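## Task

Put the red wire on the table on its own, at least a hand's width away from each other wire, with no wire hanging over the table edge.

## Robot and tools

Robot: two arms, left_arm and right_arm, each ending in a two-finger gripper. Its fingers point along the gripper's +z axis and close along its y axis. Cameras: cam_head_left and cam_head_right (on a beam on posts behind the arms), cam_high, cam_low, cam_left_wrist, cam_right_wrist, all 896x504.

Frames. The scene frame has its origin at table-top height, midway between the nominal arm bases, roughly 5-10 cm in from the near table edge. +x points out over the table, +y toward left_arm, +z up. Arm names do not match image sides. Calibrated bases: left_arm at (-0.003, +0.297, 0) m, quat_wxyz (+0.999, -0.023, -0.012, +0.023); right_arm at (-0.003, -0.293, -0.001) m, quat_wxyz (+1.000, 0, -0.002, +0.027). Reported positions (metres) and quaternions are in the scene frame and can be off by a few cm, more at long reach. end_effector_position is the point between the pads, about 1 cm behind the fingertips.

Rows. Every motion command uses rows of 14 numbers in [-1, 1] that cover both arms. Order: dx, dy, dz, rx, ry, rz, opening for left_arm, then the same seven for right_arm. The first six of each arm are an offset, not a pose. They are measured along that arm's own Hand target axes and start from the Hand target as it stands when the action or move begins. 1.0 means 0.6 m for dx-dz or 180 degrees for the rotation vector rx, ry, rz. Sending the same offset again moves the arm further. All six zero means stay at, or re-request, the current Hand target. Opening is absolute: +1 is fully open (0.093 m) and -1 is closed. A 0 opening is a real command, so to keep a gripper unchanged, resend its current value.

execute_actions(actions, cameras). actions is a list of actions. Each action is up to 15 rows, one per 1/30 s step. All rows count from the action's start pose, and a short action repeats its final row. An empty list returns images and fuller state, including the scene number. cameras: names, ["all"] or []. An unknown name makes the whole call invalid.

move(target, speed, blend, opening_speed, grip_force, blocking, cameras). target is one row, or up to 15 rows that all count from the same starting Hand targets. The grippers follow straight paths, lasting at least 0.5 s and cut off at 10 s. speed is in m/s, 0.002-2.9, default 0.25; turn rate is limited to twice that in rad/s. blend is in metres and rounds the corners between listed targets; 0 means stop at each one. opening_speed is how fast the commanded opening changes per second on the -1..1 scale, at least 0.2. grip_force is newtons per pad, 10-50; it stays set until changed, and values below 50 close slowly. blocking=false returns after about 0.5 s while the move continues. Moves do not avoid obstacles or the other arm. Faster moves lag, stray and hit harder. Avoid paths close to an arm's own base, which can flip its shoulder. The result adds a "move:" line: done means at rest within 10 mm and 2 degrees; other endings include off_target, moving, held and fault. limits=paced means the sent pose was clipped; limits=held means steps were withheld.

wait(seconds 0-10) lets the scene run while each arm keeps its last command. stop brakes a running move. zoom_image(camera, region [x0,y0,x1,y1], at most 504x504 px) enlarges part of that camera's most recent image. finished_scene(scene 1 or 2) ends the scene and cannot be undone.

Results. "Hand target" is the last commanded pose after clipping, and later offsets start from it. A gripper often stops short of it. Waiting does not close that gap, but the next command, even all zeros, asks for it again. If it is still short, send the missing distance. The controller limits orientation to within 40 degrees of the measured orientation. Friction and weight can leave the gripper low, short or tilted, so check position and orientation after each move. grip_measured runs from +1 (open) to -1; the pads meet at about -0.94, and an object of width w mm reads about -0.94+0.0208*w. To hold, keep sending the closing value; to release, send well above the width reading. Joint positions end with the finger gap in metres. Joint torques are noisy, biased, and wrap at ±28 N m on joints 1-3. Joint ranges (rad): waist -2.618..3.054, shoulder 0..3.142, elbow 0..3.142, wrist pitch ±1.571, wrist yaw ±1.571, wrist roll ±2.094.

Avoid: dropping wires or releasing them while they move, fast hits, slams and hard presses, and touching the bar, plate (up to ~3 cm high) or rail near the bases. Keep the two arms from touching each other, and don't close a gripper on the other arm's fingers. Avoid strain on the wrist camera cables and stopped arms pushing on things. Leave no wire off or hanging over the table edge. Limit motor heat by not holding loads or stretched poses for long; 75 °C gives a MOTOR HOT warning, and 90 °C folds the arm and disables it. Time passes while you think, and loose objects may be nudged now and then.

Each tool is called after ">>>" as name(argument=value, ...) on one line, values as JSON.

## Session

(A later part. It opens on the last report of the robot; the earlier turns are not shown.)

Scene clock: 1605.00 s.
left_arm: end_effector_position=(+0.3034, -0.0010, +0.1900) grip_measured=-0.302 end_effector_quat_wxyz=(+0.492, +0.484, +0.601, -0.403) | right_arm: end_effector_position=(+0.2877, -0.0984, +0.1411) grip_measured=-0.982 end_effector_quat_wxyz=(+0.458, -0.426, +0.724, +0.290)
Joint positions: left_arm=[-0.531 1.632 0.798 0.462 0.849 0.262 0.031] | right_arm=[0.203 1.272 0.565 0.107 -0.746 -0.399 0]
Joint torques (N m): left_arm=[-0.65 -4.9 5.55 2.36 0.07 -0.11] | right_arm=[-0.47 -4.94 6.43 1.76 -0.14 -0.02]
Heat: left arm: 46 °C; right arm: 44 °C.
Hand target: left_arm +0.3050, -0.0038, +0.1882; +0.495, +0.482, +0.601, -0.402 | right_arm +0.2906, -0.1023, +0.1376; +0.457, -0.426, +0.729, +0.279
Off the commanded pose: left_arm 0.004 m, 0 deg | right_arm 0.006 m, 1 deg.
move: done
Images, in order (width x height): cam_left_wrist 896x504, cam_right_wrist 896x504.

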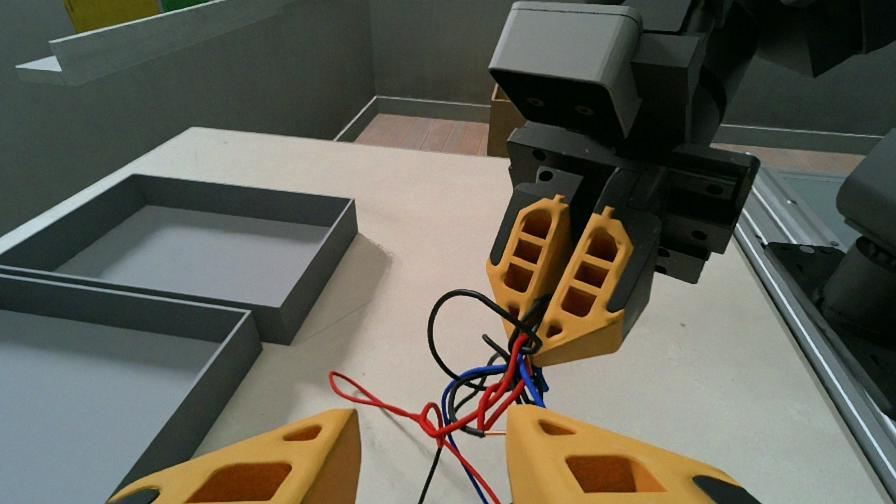

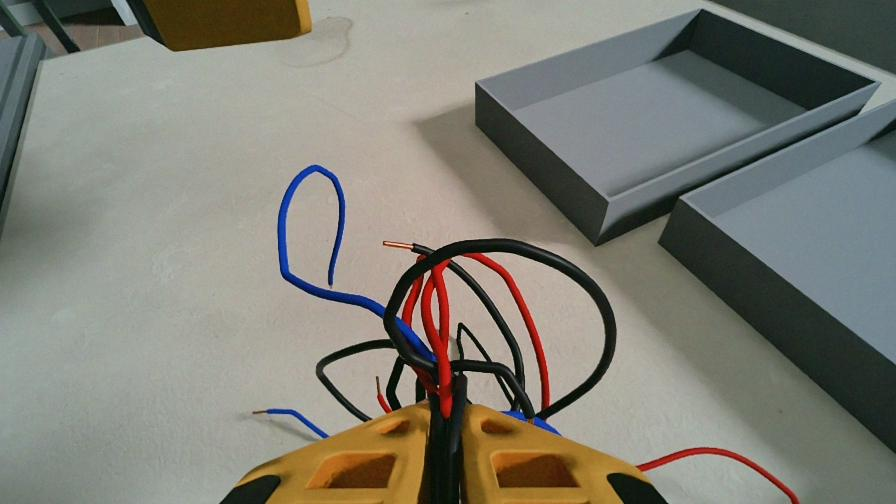

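>>> move(target=[0.084,-0.015,0.039,0,0,0,-0.55,0,0,0,0,0,0,-1], speed=0.1, cameras=["cam_right_wrist","cam_left_wrist","cam_low"])

>>> zoom_image(camera="cam_left_wrist", region=[350, 180, 600, 440])

Scene clock: 1612.90 s.
left_arm: end_effector_position=(+0.2988, -0.0157, +0.1358) grip_measured=-0.548 end_effector_quat_wxyz=(+0.492, +0.484, +0.602, -0.402) | right_arm: end_effector_position=(+0.2877, -0.0985, +0.1410) grip_measured=-0.982 end_effector_quat_wxyz=(+0.457, -0.426, +0.725, +0.290)
Joint positions: left_arm=[-0.575 1.799 0.703 0.741 0.805 0.239 0.019] | right_arm=[0.203 1.272 0.565 0.106 -0.745 -0.399 0]
Joint torques (N m): left_arm=[-0.87 -5.38 4.85 2.4 0.07 -0.12] | right_arm=[-0.54 -4.78 6.2 1.74 -0.14 -0.06]
Heat: left arm: 45 °C; right arm: 44 °C.
Hand target: left_arm +0.2989, -0.0189, +0.1344; +0.495, +0.482, +0.601, -0.402 | right_arm +0.2906, -0.1023, +0.1376; +0.457, -0.426, +0.729, +0.279
Off the commanded pose: left_arm 0.004 m, 0 deg | right_arm 0.006 m, 1 deg.
move: done
Images, in order (width x height): cam_low 896x504, cam_left_wrist 896x504, cam_right_wrist 896x504.

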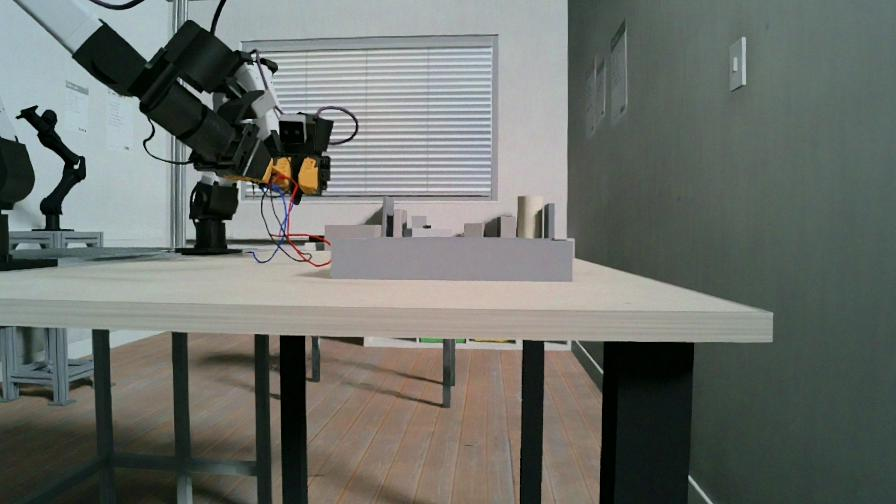

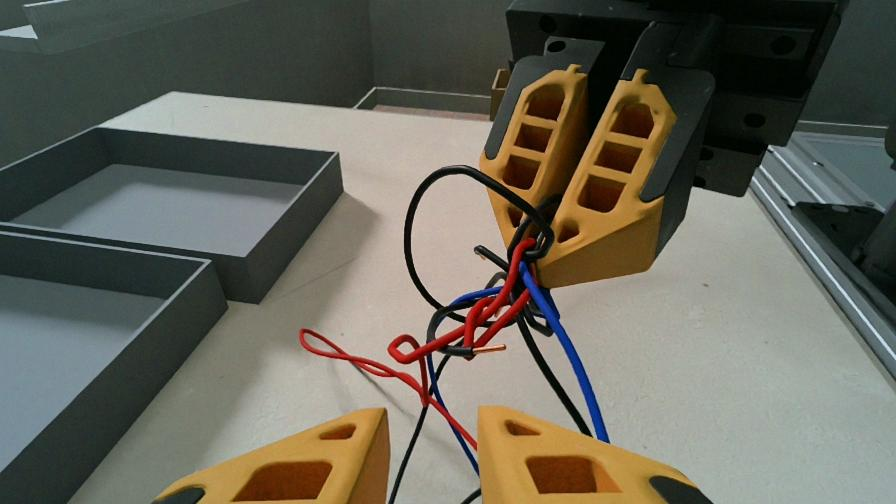

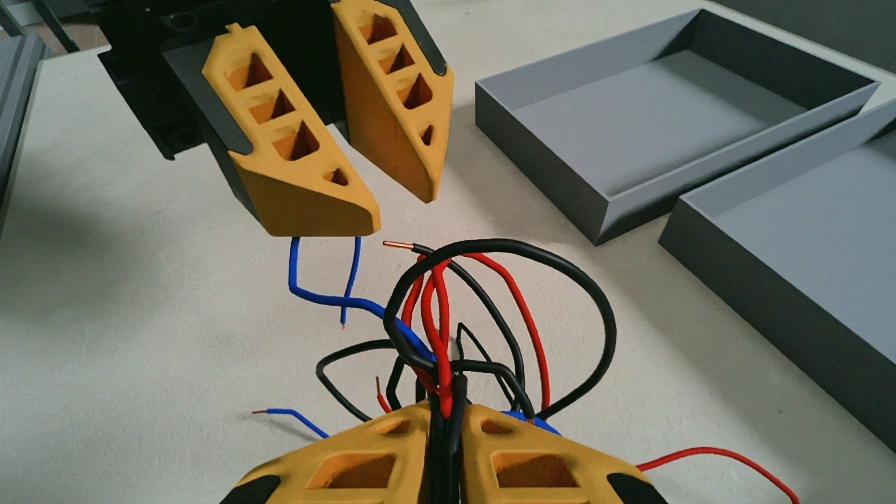

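Scaled by 1.938 from the camera's 896x504 image, which has a finer 1280x720 frame.

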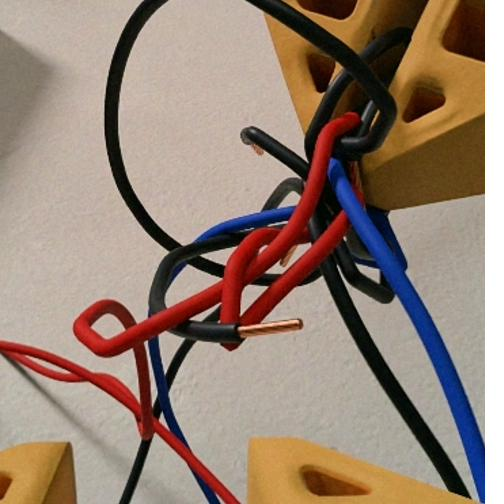

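>>> move(target=[[0.001,-0.025,0,0,0,0,-0.6,0,0,0,0,0,0,-1],[0.002,-0.025,0.078,0,0,0,-0.6,0,0,0,0,0,0,-1]], speed=0.08, cameras=["cam_right_wrist","cam_left_wrist"])

>>> zoom_image(camera="cam_left_wrist", region=[330, 280, 530, 504])

>>> zoom_image(camera="cam_right_wrist", region=[330, 220, 530, 440])

Scene clock: 1627.10 s.
left_arm: end_effector_position=(+0.2862, -0.0577, +0.1128) grip_measured=-0.598 end_effector_quat_wxyz=(+0.475, +0.485, +0.614, -0.403) | right_arm: end_effector_position=(+0.2899, -0.1009, +0.1400) grip_measured=-0.982 end_effector_quat_wxyz=(+0.458, -0.423, +0.728, +0.283)
Joint positions: left_arm=[-0.702 1.909 0.744 0.806 0.688 0.184 0.016] | right_arm=[0.199 1.272 0.565 0.105 -0.732 -0.4 0]
Joint torques (N m): left_arm=[-0.96 -5.97 7.23 2.59 0.01 -0.12] | right_arm=[-0.21 -4.92 6.23 1.79 -0.25 0.03]
Motor temperatures (°C): left_arm=[25 43 37 45 27 25 26] | right_arm=[26 44 42 37 27 23 31]
Heat: left arm: 45 °C; right arm: 44 °C.
Hand target: left_arm +0.2938, -0.0668, +0.1246; +0.495, +0.482, +0.600, -0.402 | right_arm +0.2906, -0.1024, +0.1376; +0.457, -0.426, +0.729, +0.279
Off the commanded pose: left_arm 0.017 m, 3 deg | right_arm 0.003 m, 1 deg.
move: off_target (left_arm)
Images, in order (width x height): cam_left_wrist 896x504, cam_right_wrist 896x504.

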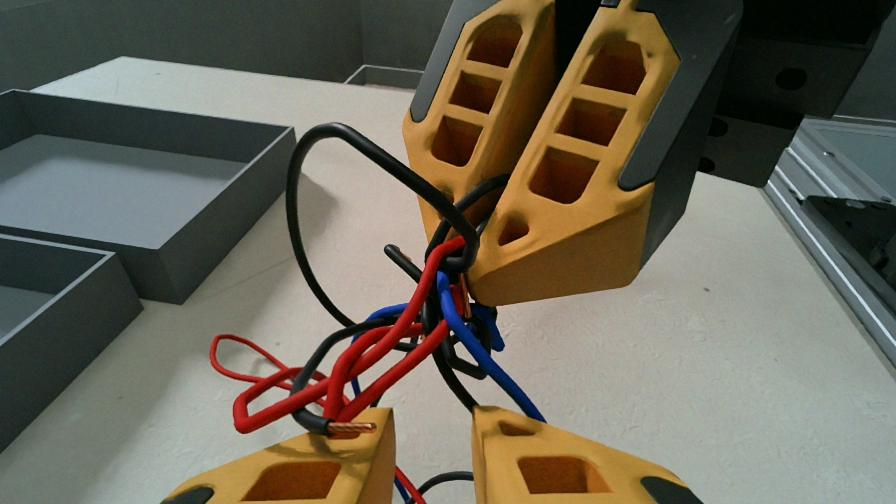

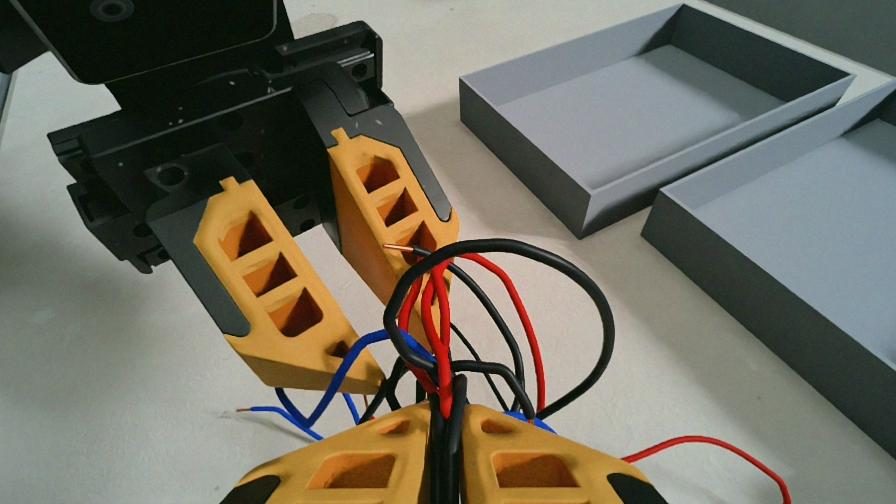

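Scaled by 2.250 from the camera's 896x504 image, which has a finer 1280x720 frame.

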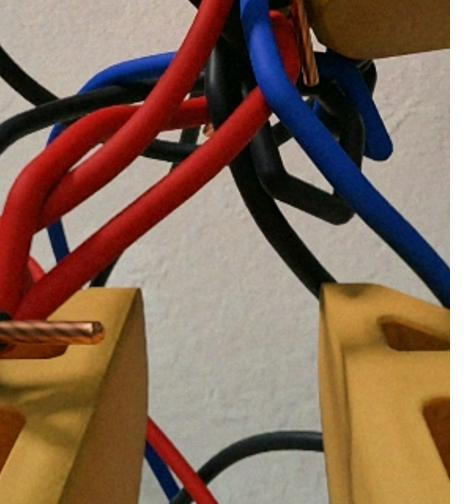

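Scaled by 2.291 from the camera's 896x504 image, which has a finer 1280x720 frame.

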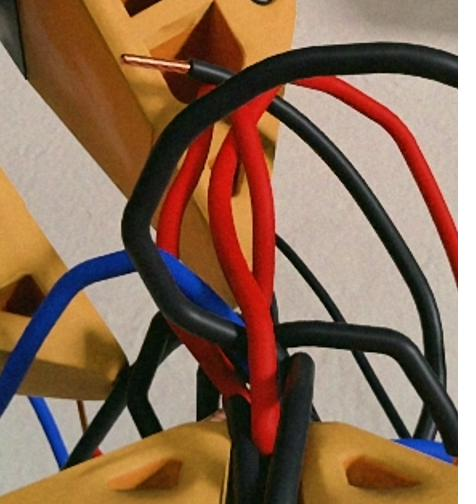

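>>> zoom_image(camera="cam_left_wrist", region=[390, 270, 500, 370])

>>> zoom_image(camera="cam_right_wrist", region=[390, 330, 470, 430])

Scaled by 4.582 from the camera's 896x504 image, which has a finer 1280x720 frame.

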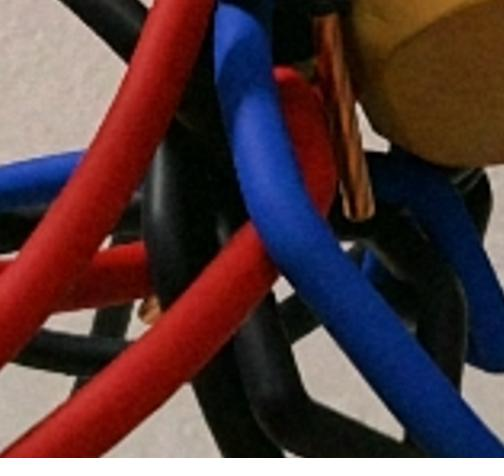

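Scaled by 5.040 from the camera's 896x504 image, which has a finer 1280x720 frame.

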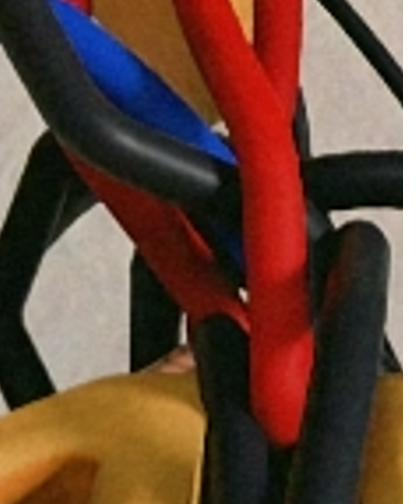

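>>> move(target=[0,0.0,-0.06,0,0,0,-0.72,0,0,0,0,0,0,-1], speed=0.1, cameras=["cam_right_wrist","cam_left_wrist"])

>>> zoom_image(camera="cam_left_wrist", region=[330, 220, 560, 450])

Scene clock: 1647.83 s.
left_arm: end_effector_position=(+0.2867, -0.0340, +0.1156) grip_measured=-0.718 end_effector_quat_wxyz=(+0.477, +0.476, +0.618, -0.405) | right_arm: end_effector_position=(+0.2897, -0.1011, +0.1395) grip_measured=-0.982 end_effector_quat_wxyz=(+0.457, -0.423, +0.730, +0.283)
Joint positions: left_arm=[-0.646 1.857 0.683 0.81 0.732 0.186 0.011] | right_arm=[0.199 1.272 0.565 0.103 -0.731 -0.4 0]
Joint torques (N m): left_arm=[0.25 -9.39 4.41 2.22 0.23 0.16] | right_arm=[-0.2 -4.72 6.27 1.75 -0.2 -0.02]
Heat: left arm: 47 °C; right arm: 44 °C.
Hand target: left_arm +0.2864, -0.0322, +0.1312; +0.495, +0.482, +0.601, -0.402 | right_arm +0.2907, -0.1024, +0.1376; +0.457, -0.426, +0.729, +0.279
Off the commanded pose: left_arm 0.016 m, 3 deg | right_arm 0.002 m, 1 deg.
move: off_target (left_arm)
Images, in order (width x height): cam_left_wrist 896x504, cam_right_wrist 896x504.

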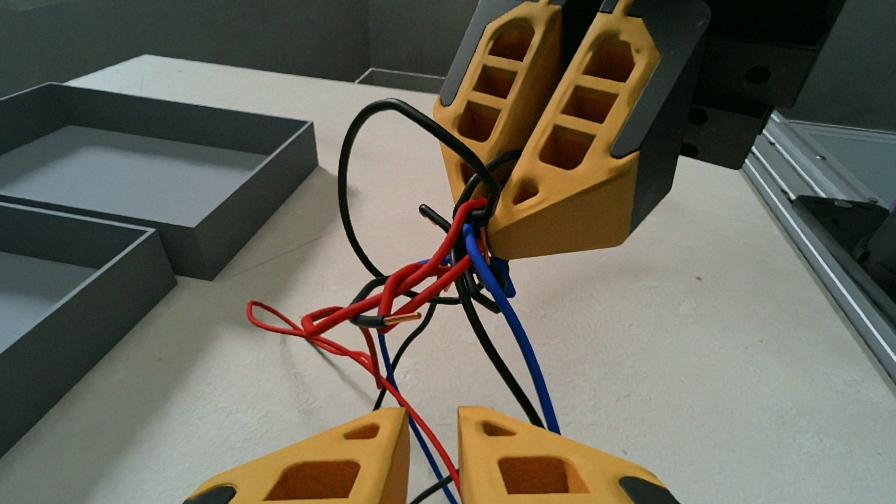

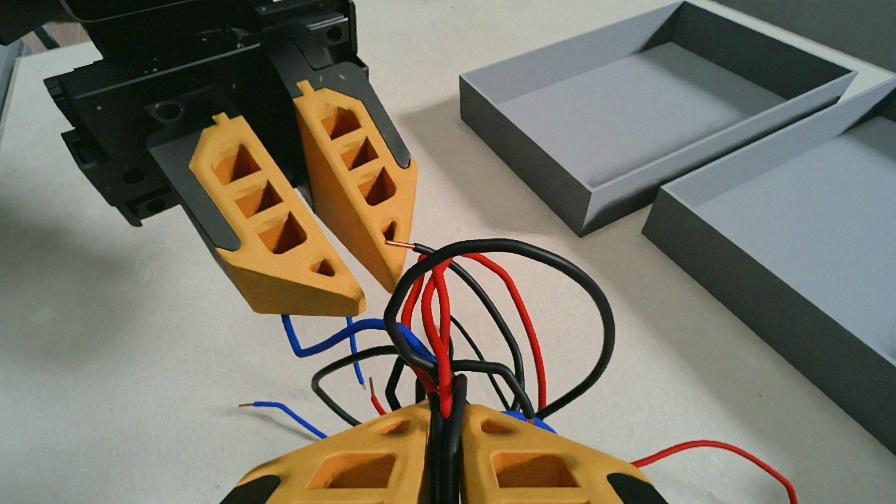

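Scaled by 2.191 from the camera's 896x504 image, which has a finer 1280x720 frame.

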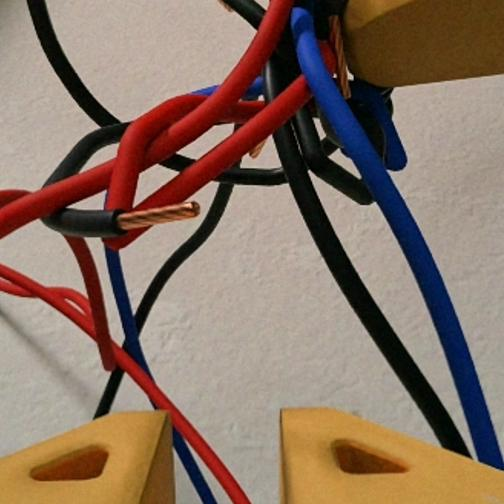

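>>> move(target=[[0.0,0.016,0.02,0,0,0,-0.72,0,0,0,0,0,0,-1],[0.0025,0.015,0.088,0,0,0,-0.72,0,0,0,0,0,0,-1]], speed=0.08, cameras=["cam_right_wrist","cam_left_wrist"])

>>> zoom_image(camera="cam_left_wrist", region=[330, 270, 560, 500])

Scene clock: 1658.93 s.
left_arm: end_effector_position=(+0.2998, -0.0700, +0.1087) grip_measured=-0.718 end_effector_quat_wxyz=(+0.477, +0.484, +0.614, -0.402) | right_arm: end_effector_position=(+0.2920, -0.1036, +0.1385) grip_measured=-0.982 end_effector_quat_wxyz=(+0.458, -0.419, +0.733, +0.277)
Joint positions: left_arm=[-0.707 1.976 0.815 0.806 0.68 0.18 0.011] | right_arm=[0.196 1.272 0.565 0.102 -0.717 -0.4 0]
Joint torques (N m): left_arm=[-1.25 -6.38 7.49 2.55 -0.01 -0.13] | right_arm=[0.27 -4.72 6.41 1.78 -0.37 -0.02]
Heat: left arm: 47 °C; right arm: 43 °C.
Hand target: left_arm +0.3061, -0.0808, +0.1199; +0.495, +0.482, +0.601, -0.402 | right_arm +0.2907, -0.1024, +0.1376; +0.457, -0.426, +0.729, +0.279
Off the commanded pose: left_arm 0.017 m, 3 deg | right_arm 0.002 m, 1 deg.
move: off_target (left_arm)
Images, in order (width x height): cam_left_wrist 896x504, cam_right_wrist 896x504.

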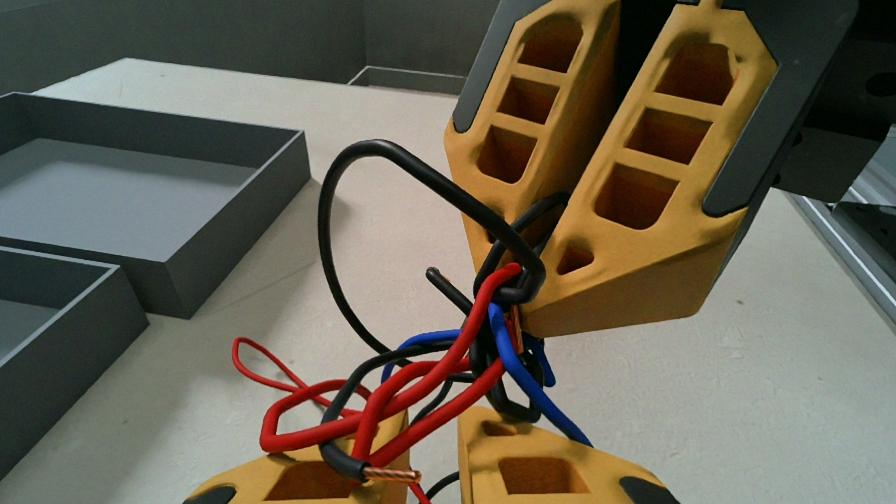

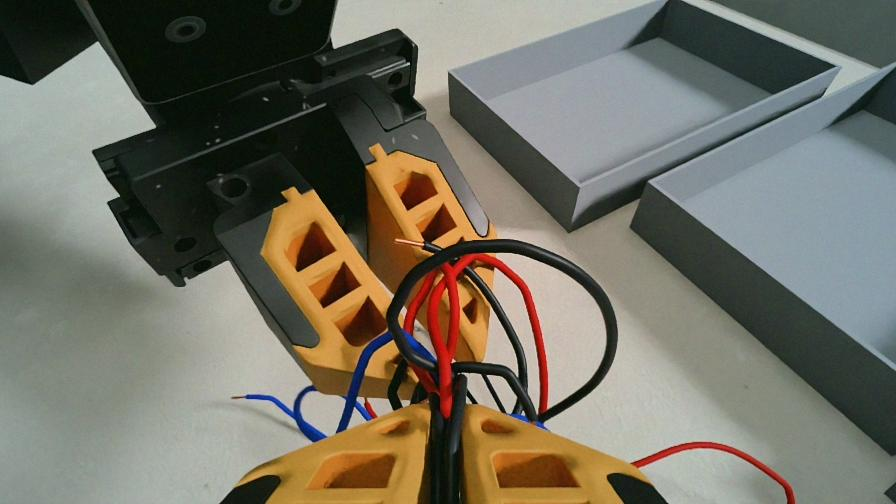

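Scaled by 2.191 from the camera's 896x504 image, which has a finer 1280x720 frame.

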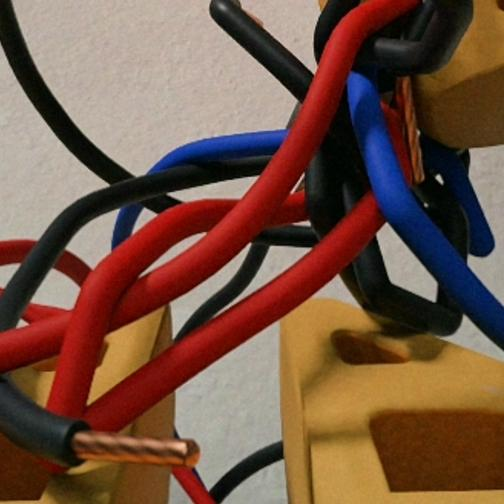

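>>> move(target=[-0.03,0.005,-0.005,0,0,0,-0.72,0,0,0,0,0,0,-1], speed=0.08, cameras=["cam_left_wrist"])

>>> zoom_image(camera="cam_left_wrist", region=[330, 270, 560, 500])

Scene clock: 1664.10 s.
left_arm: end_effector_position=(+0.3021, -0.0719, +0.1068) grip_measured=-0.718 end_effector_quat_wxyz=(+0.464, +0.484, +0.623, -0.403) | right_arm: end_effector_position=(+0.2935, -0.1050, +0.1379) grip_measured=-0.982 end_effector_quat_wxyz=(+0.459, -0.417, +0.736, +0.272)
Joint positions: left_arm=[-0.707 1.976 0.842 0.747 0.68 0.18 0.011] | right_arm=[0.194 1.272 0.565 0.102 -0.707 -0.4 0]
Joint torques (N m): left_arm=[-0.88 -10.47 7.56 2.29 0.03 -0.11] | right_arm=[0.42 -4.62 6.13 1.82 -0.41 -0.04]
Heat: left arm: 48 °C; right arm: 43 °C.
Hand target: left_arm +0.3091, -0.0805, +0.1380; +0.495, +0.482, +0.601, -0.402 | right_arm +0.2906, -0.1023, +0.1376; +0.457, -0.426, +0.729, +0.279
Off the commanded pose: left_arm 0.033 m, 4 deg | right_arm 0.004 m, 2 deg.
move: off_target (left_arm)
Images, in order (width x height): cam_left_wrist 896x504.

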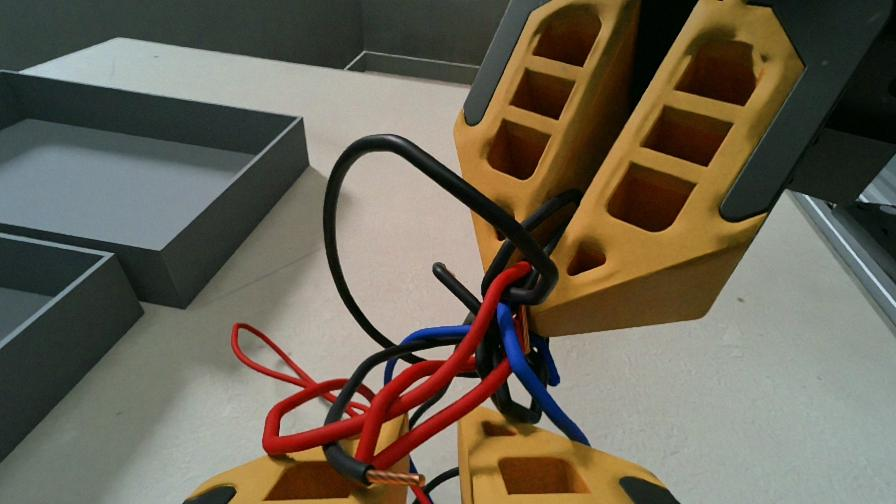

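Scaled by 2.191 from the camera's 896x504 image, which has a finer 1280x720 frame.

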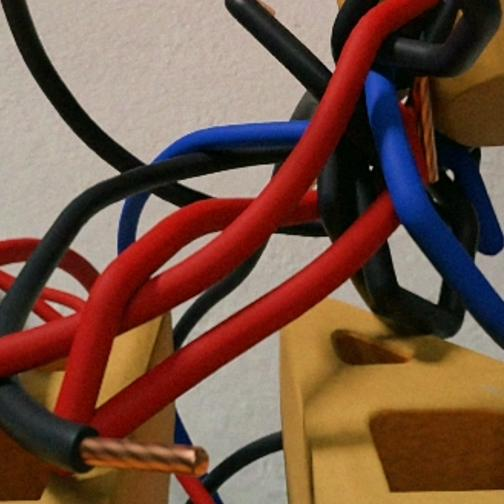

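>>> move(target=[-0.03,0.0,0,0,0,0,-0.72,0,0,0,0,0,0,-1], speed=0.08, cameras=["cam_left_wrist","cam_low"])

>>> zoom_image(camera="cam_left_wrist", region=[330, 270, 560, 500])

Scene clock: 1669.80 s.
left_arm: end_effector_position=(+0.3021, -0.0722, +0.1108) grip_measured=-0.718 end_effector_quat_wxyz=(+0.448, +0.483, +0.636, -0.402) | right_arm: end_effector_position=(+0.2946, -0.1047, +0.1397) grip_measured=-0.982 end_effector_quat_wxyz=(+0.463, -0.418, +0.733, +0.271)
Joint positions: left_arm=[-0.709 1.947 0.867 0.654 0.676 0.179 0.011] | right_arm=[0.194 1.272 0.565 0.112 -0.707 -0.4 0]
Joint torques (N m): left_arm=[-1.24 -11.56 8.18 2.49 0.03 -0.14] | right_arm=[0.53 -4.66 6.05 1.72 -0.48 0.03]
Heat: left arm: 47 °C; right arm: 43 °C.
Hand target: left_arm +0.3098, -0.0839, +0.1557; +0.495, +0.483, +0.600, -0.402 | right_arm +0.2906, -0.1023, +0.1376; +0.457, -0.426, +0.729, +0.279
Off the commanded pose: left_arm 0.047 m, 7 deg | right_arm 0.005 m, 2 deg.
move: off_target (left_arm)
Images, in order (width x height): cam_low 896x504, cam_left_wrist 896x504.

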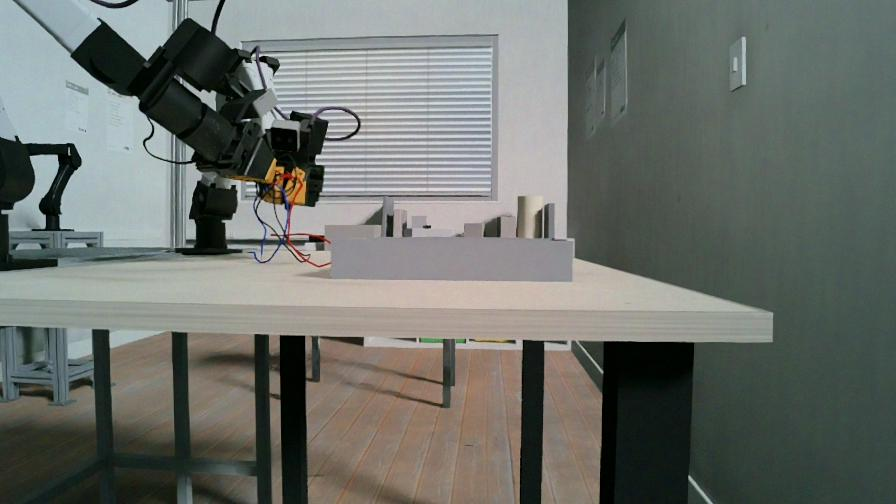

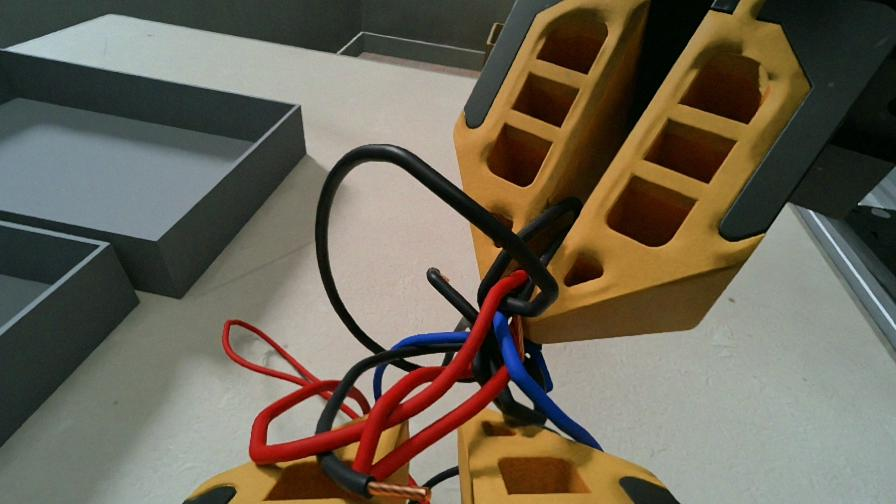

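Scaled by 2.191 from the camera's 896x504 image, which has a finer 1280x720 frame.

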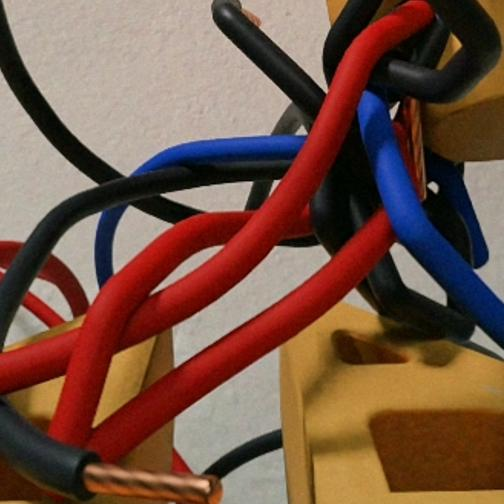

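>>> move(target=[[0.089,0.006,-0.0755,0,0,0,-0.72,0,0,0,0,0,0,-1],[0.04,0.006,-0.084,0,0,0,-0.72,0,0,0,0,0,0,-1]], speed=0.1, cameras=["cam_left_wrist","cam_right_wrist"])

>>> zoom_image(camera="cam_left_wrist", region=[330, 220, 560, 450])

Scene clock: 1678.53 s.
left_arm: end_effector_position=(+0.2969, -0.0275, +0.1186) grip_measured=-0.718 end_effector_quat_wxyz=(+0.470, +0.475, +0.623, -0.406) | right_arm: end_effector_position=(+0.2932, -0.1042, +0.1392) grip_measured=-0.982 end_effector_quat_wxyz=(+0.461, -0.419, +0.733, +0.275)
Joint positions: left_arm=[-0.611 1.85 0.718 0.74 0.764 0.203 0.011] | right_arm=[0.194 1.272 0.565 0.107 -0.715 -0.4 0]
Joint torques (N m): left_arm=[-0.03 -9.17 6.71 2.11 0.22 0.13] | right_arm=[0.31 -4.77 6.16 1.74 -0.4 -0.01]
Motor temperatures (°C): left_arm=[25 51 39 48 27 25 26] | right_arm=[26 43 43 37 27 23 32]
Heat: left arm: 51 °C; right arm: 43 °C.
Hand target: left_arm +0.3019, -0.0303, +0.1415; +0.495, +0.482, +0.601, -0.402 | right_arm +0.2906, -0.1023, +0.1376; +0.457, -0.426, +0.729, +0.279
Off the commanded pose: left_arm 0.024 m, 4 deg | right_arm 0.004 m, 1 deg.
move: off_target (left_arm)
Images, in order (width x height): cam_left_wrist 896x504, cam_right_wrist 896x504.

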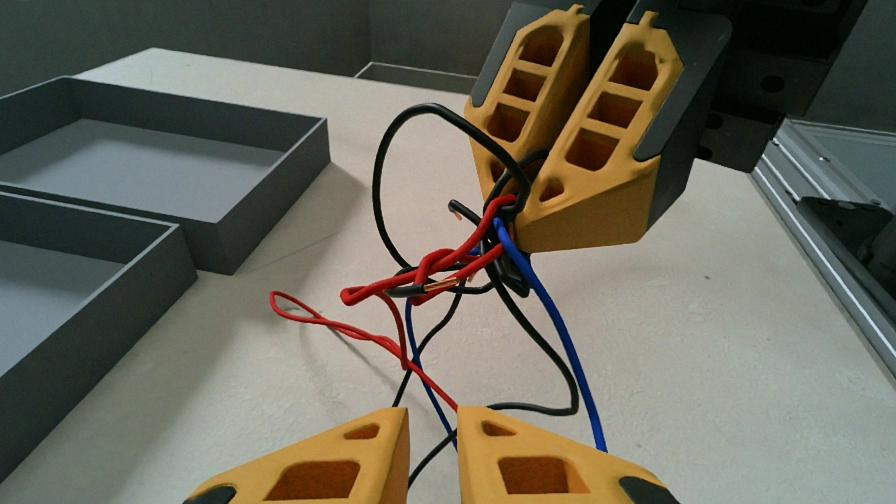

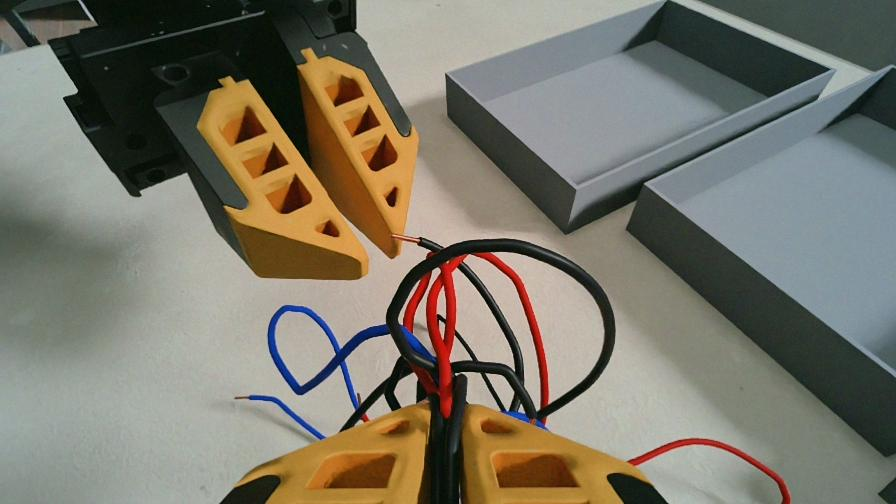

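Scaled by 2.191 from the camera's 896x504 image, which has a finer 1280x720 frame.

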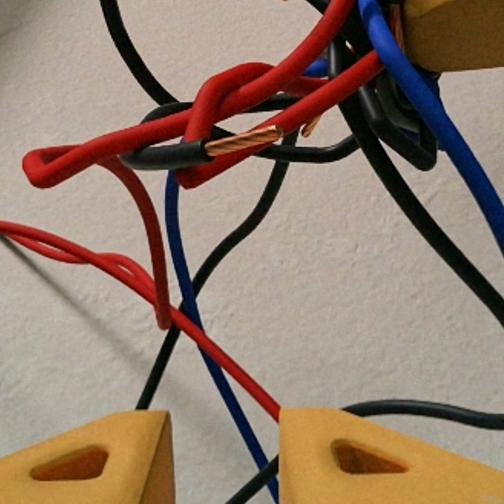

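>>> move(target=[[-0.045,-0.005,0.0,0,0,0,-0.65,0,0,0,0,0,0,-1],[-0.028,-0.006,0.085,0,0,0,-0.65,0,0,0,0,0,0,-1]], speed=0.1, cameras=["cam_left_wrist","cam_right_wrist"])

>>> zoom_image(camera="cam_left_wrist", region=[330, 270, 560, 500])

Scene clock: 1687.93 s.
left_arm: end_effector_position=(+0.3072, -0.0695, +0.1381) grip_measured=-0.652 end_effector_quat_wxyz=(+0.480, +0.481, +0.616, -0.399) | right_arm: end_effector_position=(+0.2951, -0.1094, +0.1340) grip_measured=-0.982 end_effector_quat_wxyz=(+0.454, -0.410, +0.745, +0.264)
Joint positions: left_arm=[-0.7 1.898 0.867 0.68 0.675 0.18 0.014] | right_arm=[0.188 1.272 0.565 0.085 -0.688 -0.4 0]
Joint torques (N m): left_arm=[-1.98 -6 7.92 2.57 0.07 -0.13] | right_arm=[1.06 -4.81 6.17 1.94 -0.63 -0.04]
Heat: left arm: 51 °C; right arm: 43 °C.
Hand target: left_arm +0.3096, -0.0832, +0.1487; +0.495, +0.482, +0.600, -0.402 | right_arm +0.2906, -0.1023, +0.1376; +0.457, -0.426, +0.729, +0.279
Off the commanded pose: left_arm 0.017 m, 2 deg | right_arm 0.009 m, 3 deg.
move: off_target (left_arm, right_arm)
Images, in order (width x height): cam_left_wrist 896x504, cam_right_wrist 896x504.

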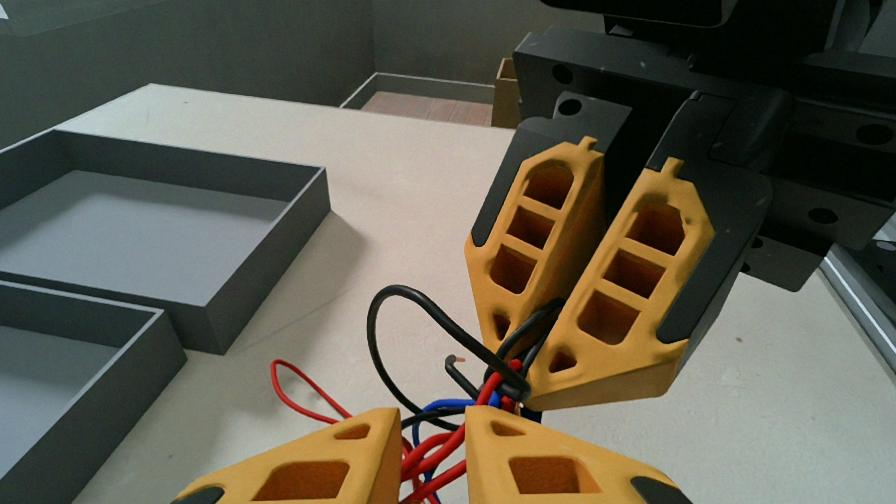

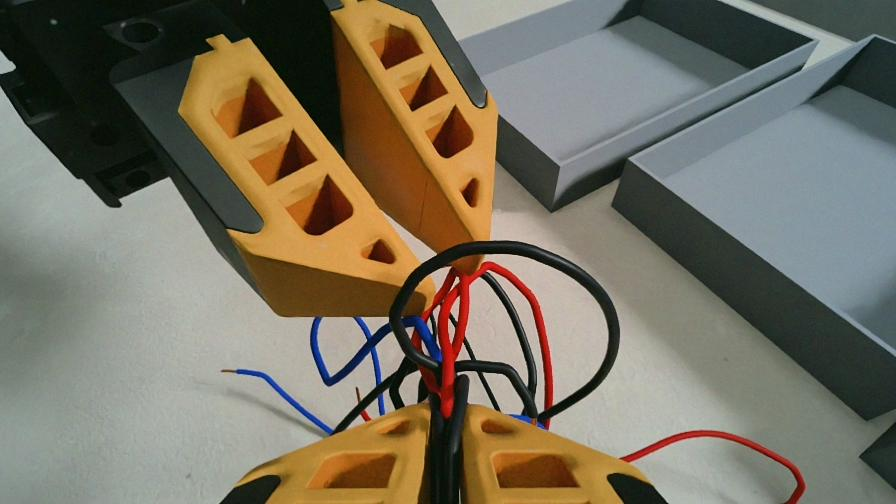

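Scaled by 2.191 from the camera's 896x504 image, which has a finer 1280x720 frame.

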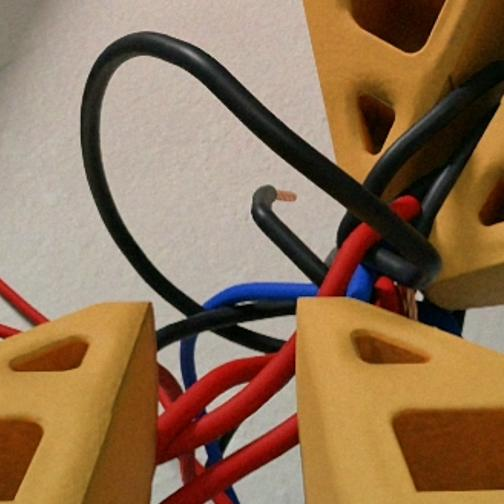

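>>> move(target=[[0,0,0,0,0,0,-1,0,0,0,0,0,0,-1],[-0.01,0.01,-0.08,0,0,0,-1,0,0,-0.01,0,0,0,-1]], speed=0.06, cameras=["cam_left_wrist","cam_right_wrist"])

>>> zoom_image(camera="cam_left_wrist", region=[330, 270, 560, 500])

>>> zoom_image(camera="cam_right_wrist", region=[330, 220, 560, 440])

Scene clock: 1713.57 s.
left_arm: end_effector_position=(+0.3075, -0.0396, +0.1478) grip_measured=-0.972 end_effector_quat_wxyz=(+0.478, +0.476, +0.616, -0.406) | right_arm: end_effector_position=(+0.2901, -0.1066, +0.1352) grip_measured=-0.982 end_effector_quat_wxyz=(+0.451, -0.419, +0.737, +0.279)
Joint positions: left_arm=[-0.627 1.817 0.812 0.639 0.75 0.195 0] | right_arm=[0.184 1.272 0.565 0.077 -0.728 -0.413 0]
Joint torques (N m): left_arm=[0.31 -9.83 4.97 2.12 0.23 0.16] | right_arm=[-0.25 -6.87 6.13 1.71 -0.45 -0.02]
Motor temperatures (°C): left_arm=[25 46 40 47 27 25 26] | right_arm=[26 43 43 39 28 23 32]
Heat: left arm: 47 °C; right arm: 43 °C.
Hand target: left_arm +0.3060, -0.0368, +0.1634; +0.495, +0.482, +0.601, -0.402 | right_arm +0.2881, -0.1071, +0.1402; +0.457, -0.426, +0.729, +0.279
Off the commanded pose: left_arm 0.016 m, 3 deg | right_arm 0.005 m, 1 deg.
move: off_target (left_arm)
Images, in order (width x height): cam_left_wrist 896x504, cam_right_wrist 896x504.

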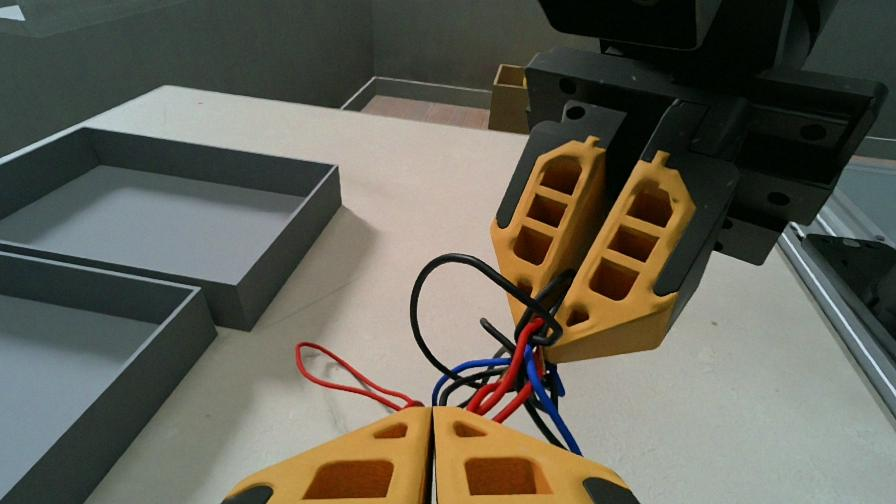

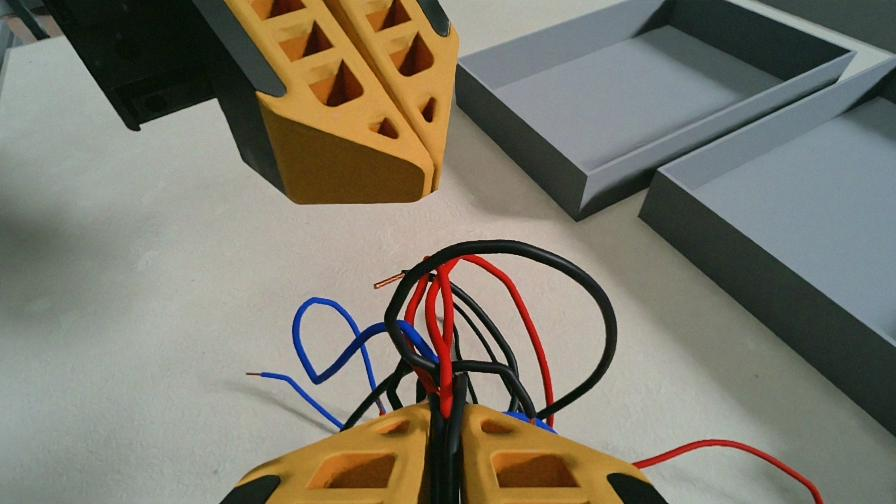

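Scaled by 2.191 from the camera's 896x504 image, which has a finer 1280x720 frame.

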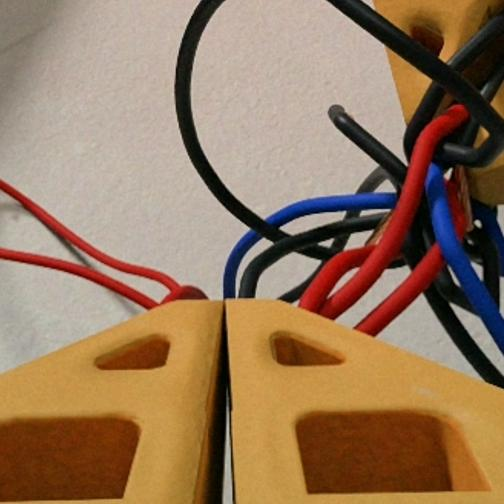

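Scaled by 2.191 from the camera's 896x504 image, which has a finer 1280x720 frame.

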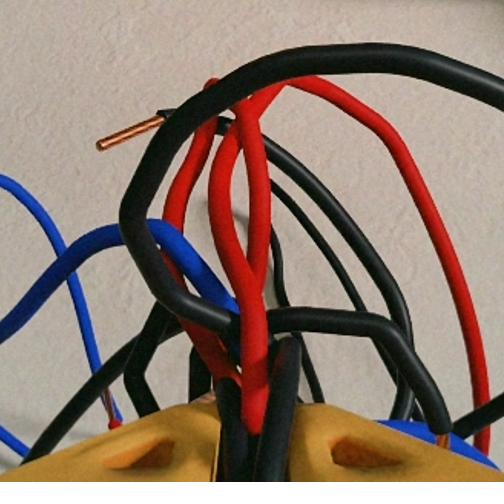

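>>> move(target=[-0.03,-0.012,0.005,0,0.194,0,-0.7,0,0,0,0,0,0,-1], speed=0.15, cameras=["cam_left_wrist","cam_right_wrist"])

>>> zoom_image(camera="cam_left_wrist", region=[330, 270, 560, 500])

Scene clock: 1725.53 s.
left_arm: end_effector_position=(+0.2956, -0.0370, +0.1747) grip_measured=-0.702 end_effector_quat_wxyz=(+0.281, +0.572, +0.731, -0.243) | right_arm: end_effector_position=(+0.2901, -0.1066, +0.1351) grip_measured=-0.982 end_effector_quat_wxyz=(+0.451, -0.419, +0.737, +0.279)
Joint positions: left_arm=[-0.735 1.784 1.422 -0.627 0.437 0.501 0.012] | right_arm=[0.184 1.272 0.565 0.077 -0.728 -0.413 0]
Joint torques (N m): left_arm=[-0.81 -6.26 8.69 1.6 0.14 0.15] | right_arm=[-0.27 -6.76 6.11 1.73 -0.39 -0.07]
Heat: left arm: 49 °C; right arm: 43 °C.
Hand target: left_arm +0.3002, -0.0445, +0.1805; +0.292, +0.581, +0.721, -0.239 | right_arm +0.2881, -0.1072, +0.1401; +0.457, -0.426, +0.729, +0.279
Off the commanded pose: left_arm 0.011 m, 2 deg | right_arm 0.005 m, 1 deg.
move: off_target (left_arm)
Images, in order (width x height): cam_left_wrist 896x504, cam_right_wrist 896x504.

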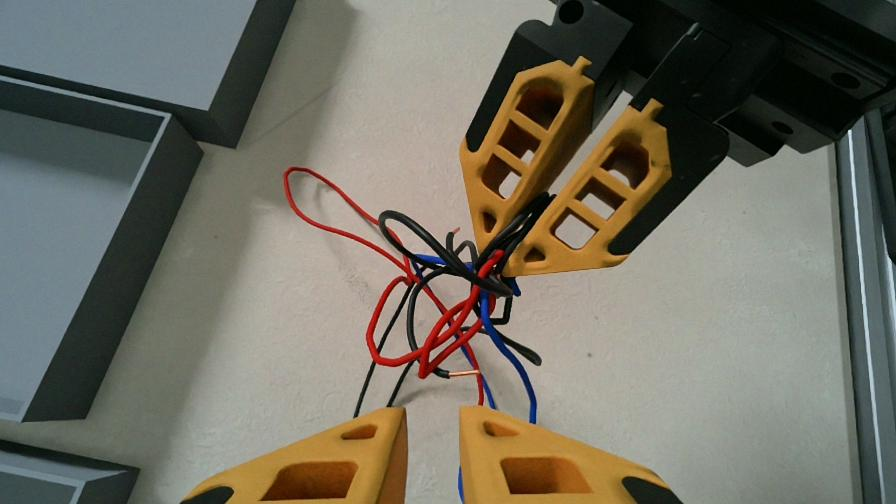

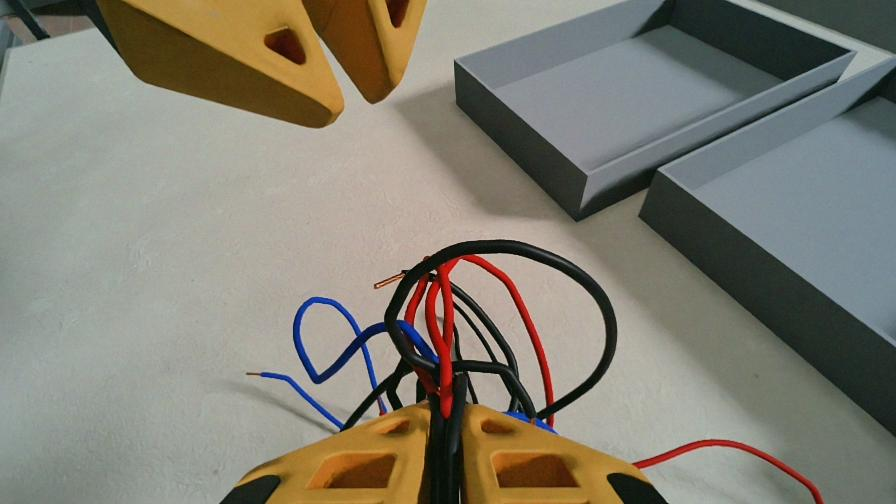

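Scaled by 2.191 from the camera's 896x504 image, which has a finer 1280x720 frame.

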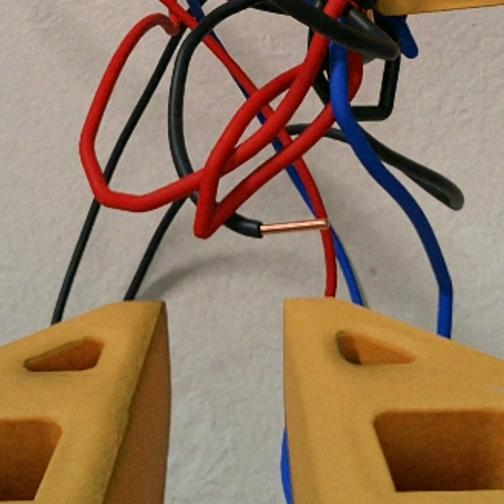

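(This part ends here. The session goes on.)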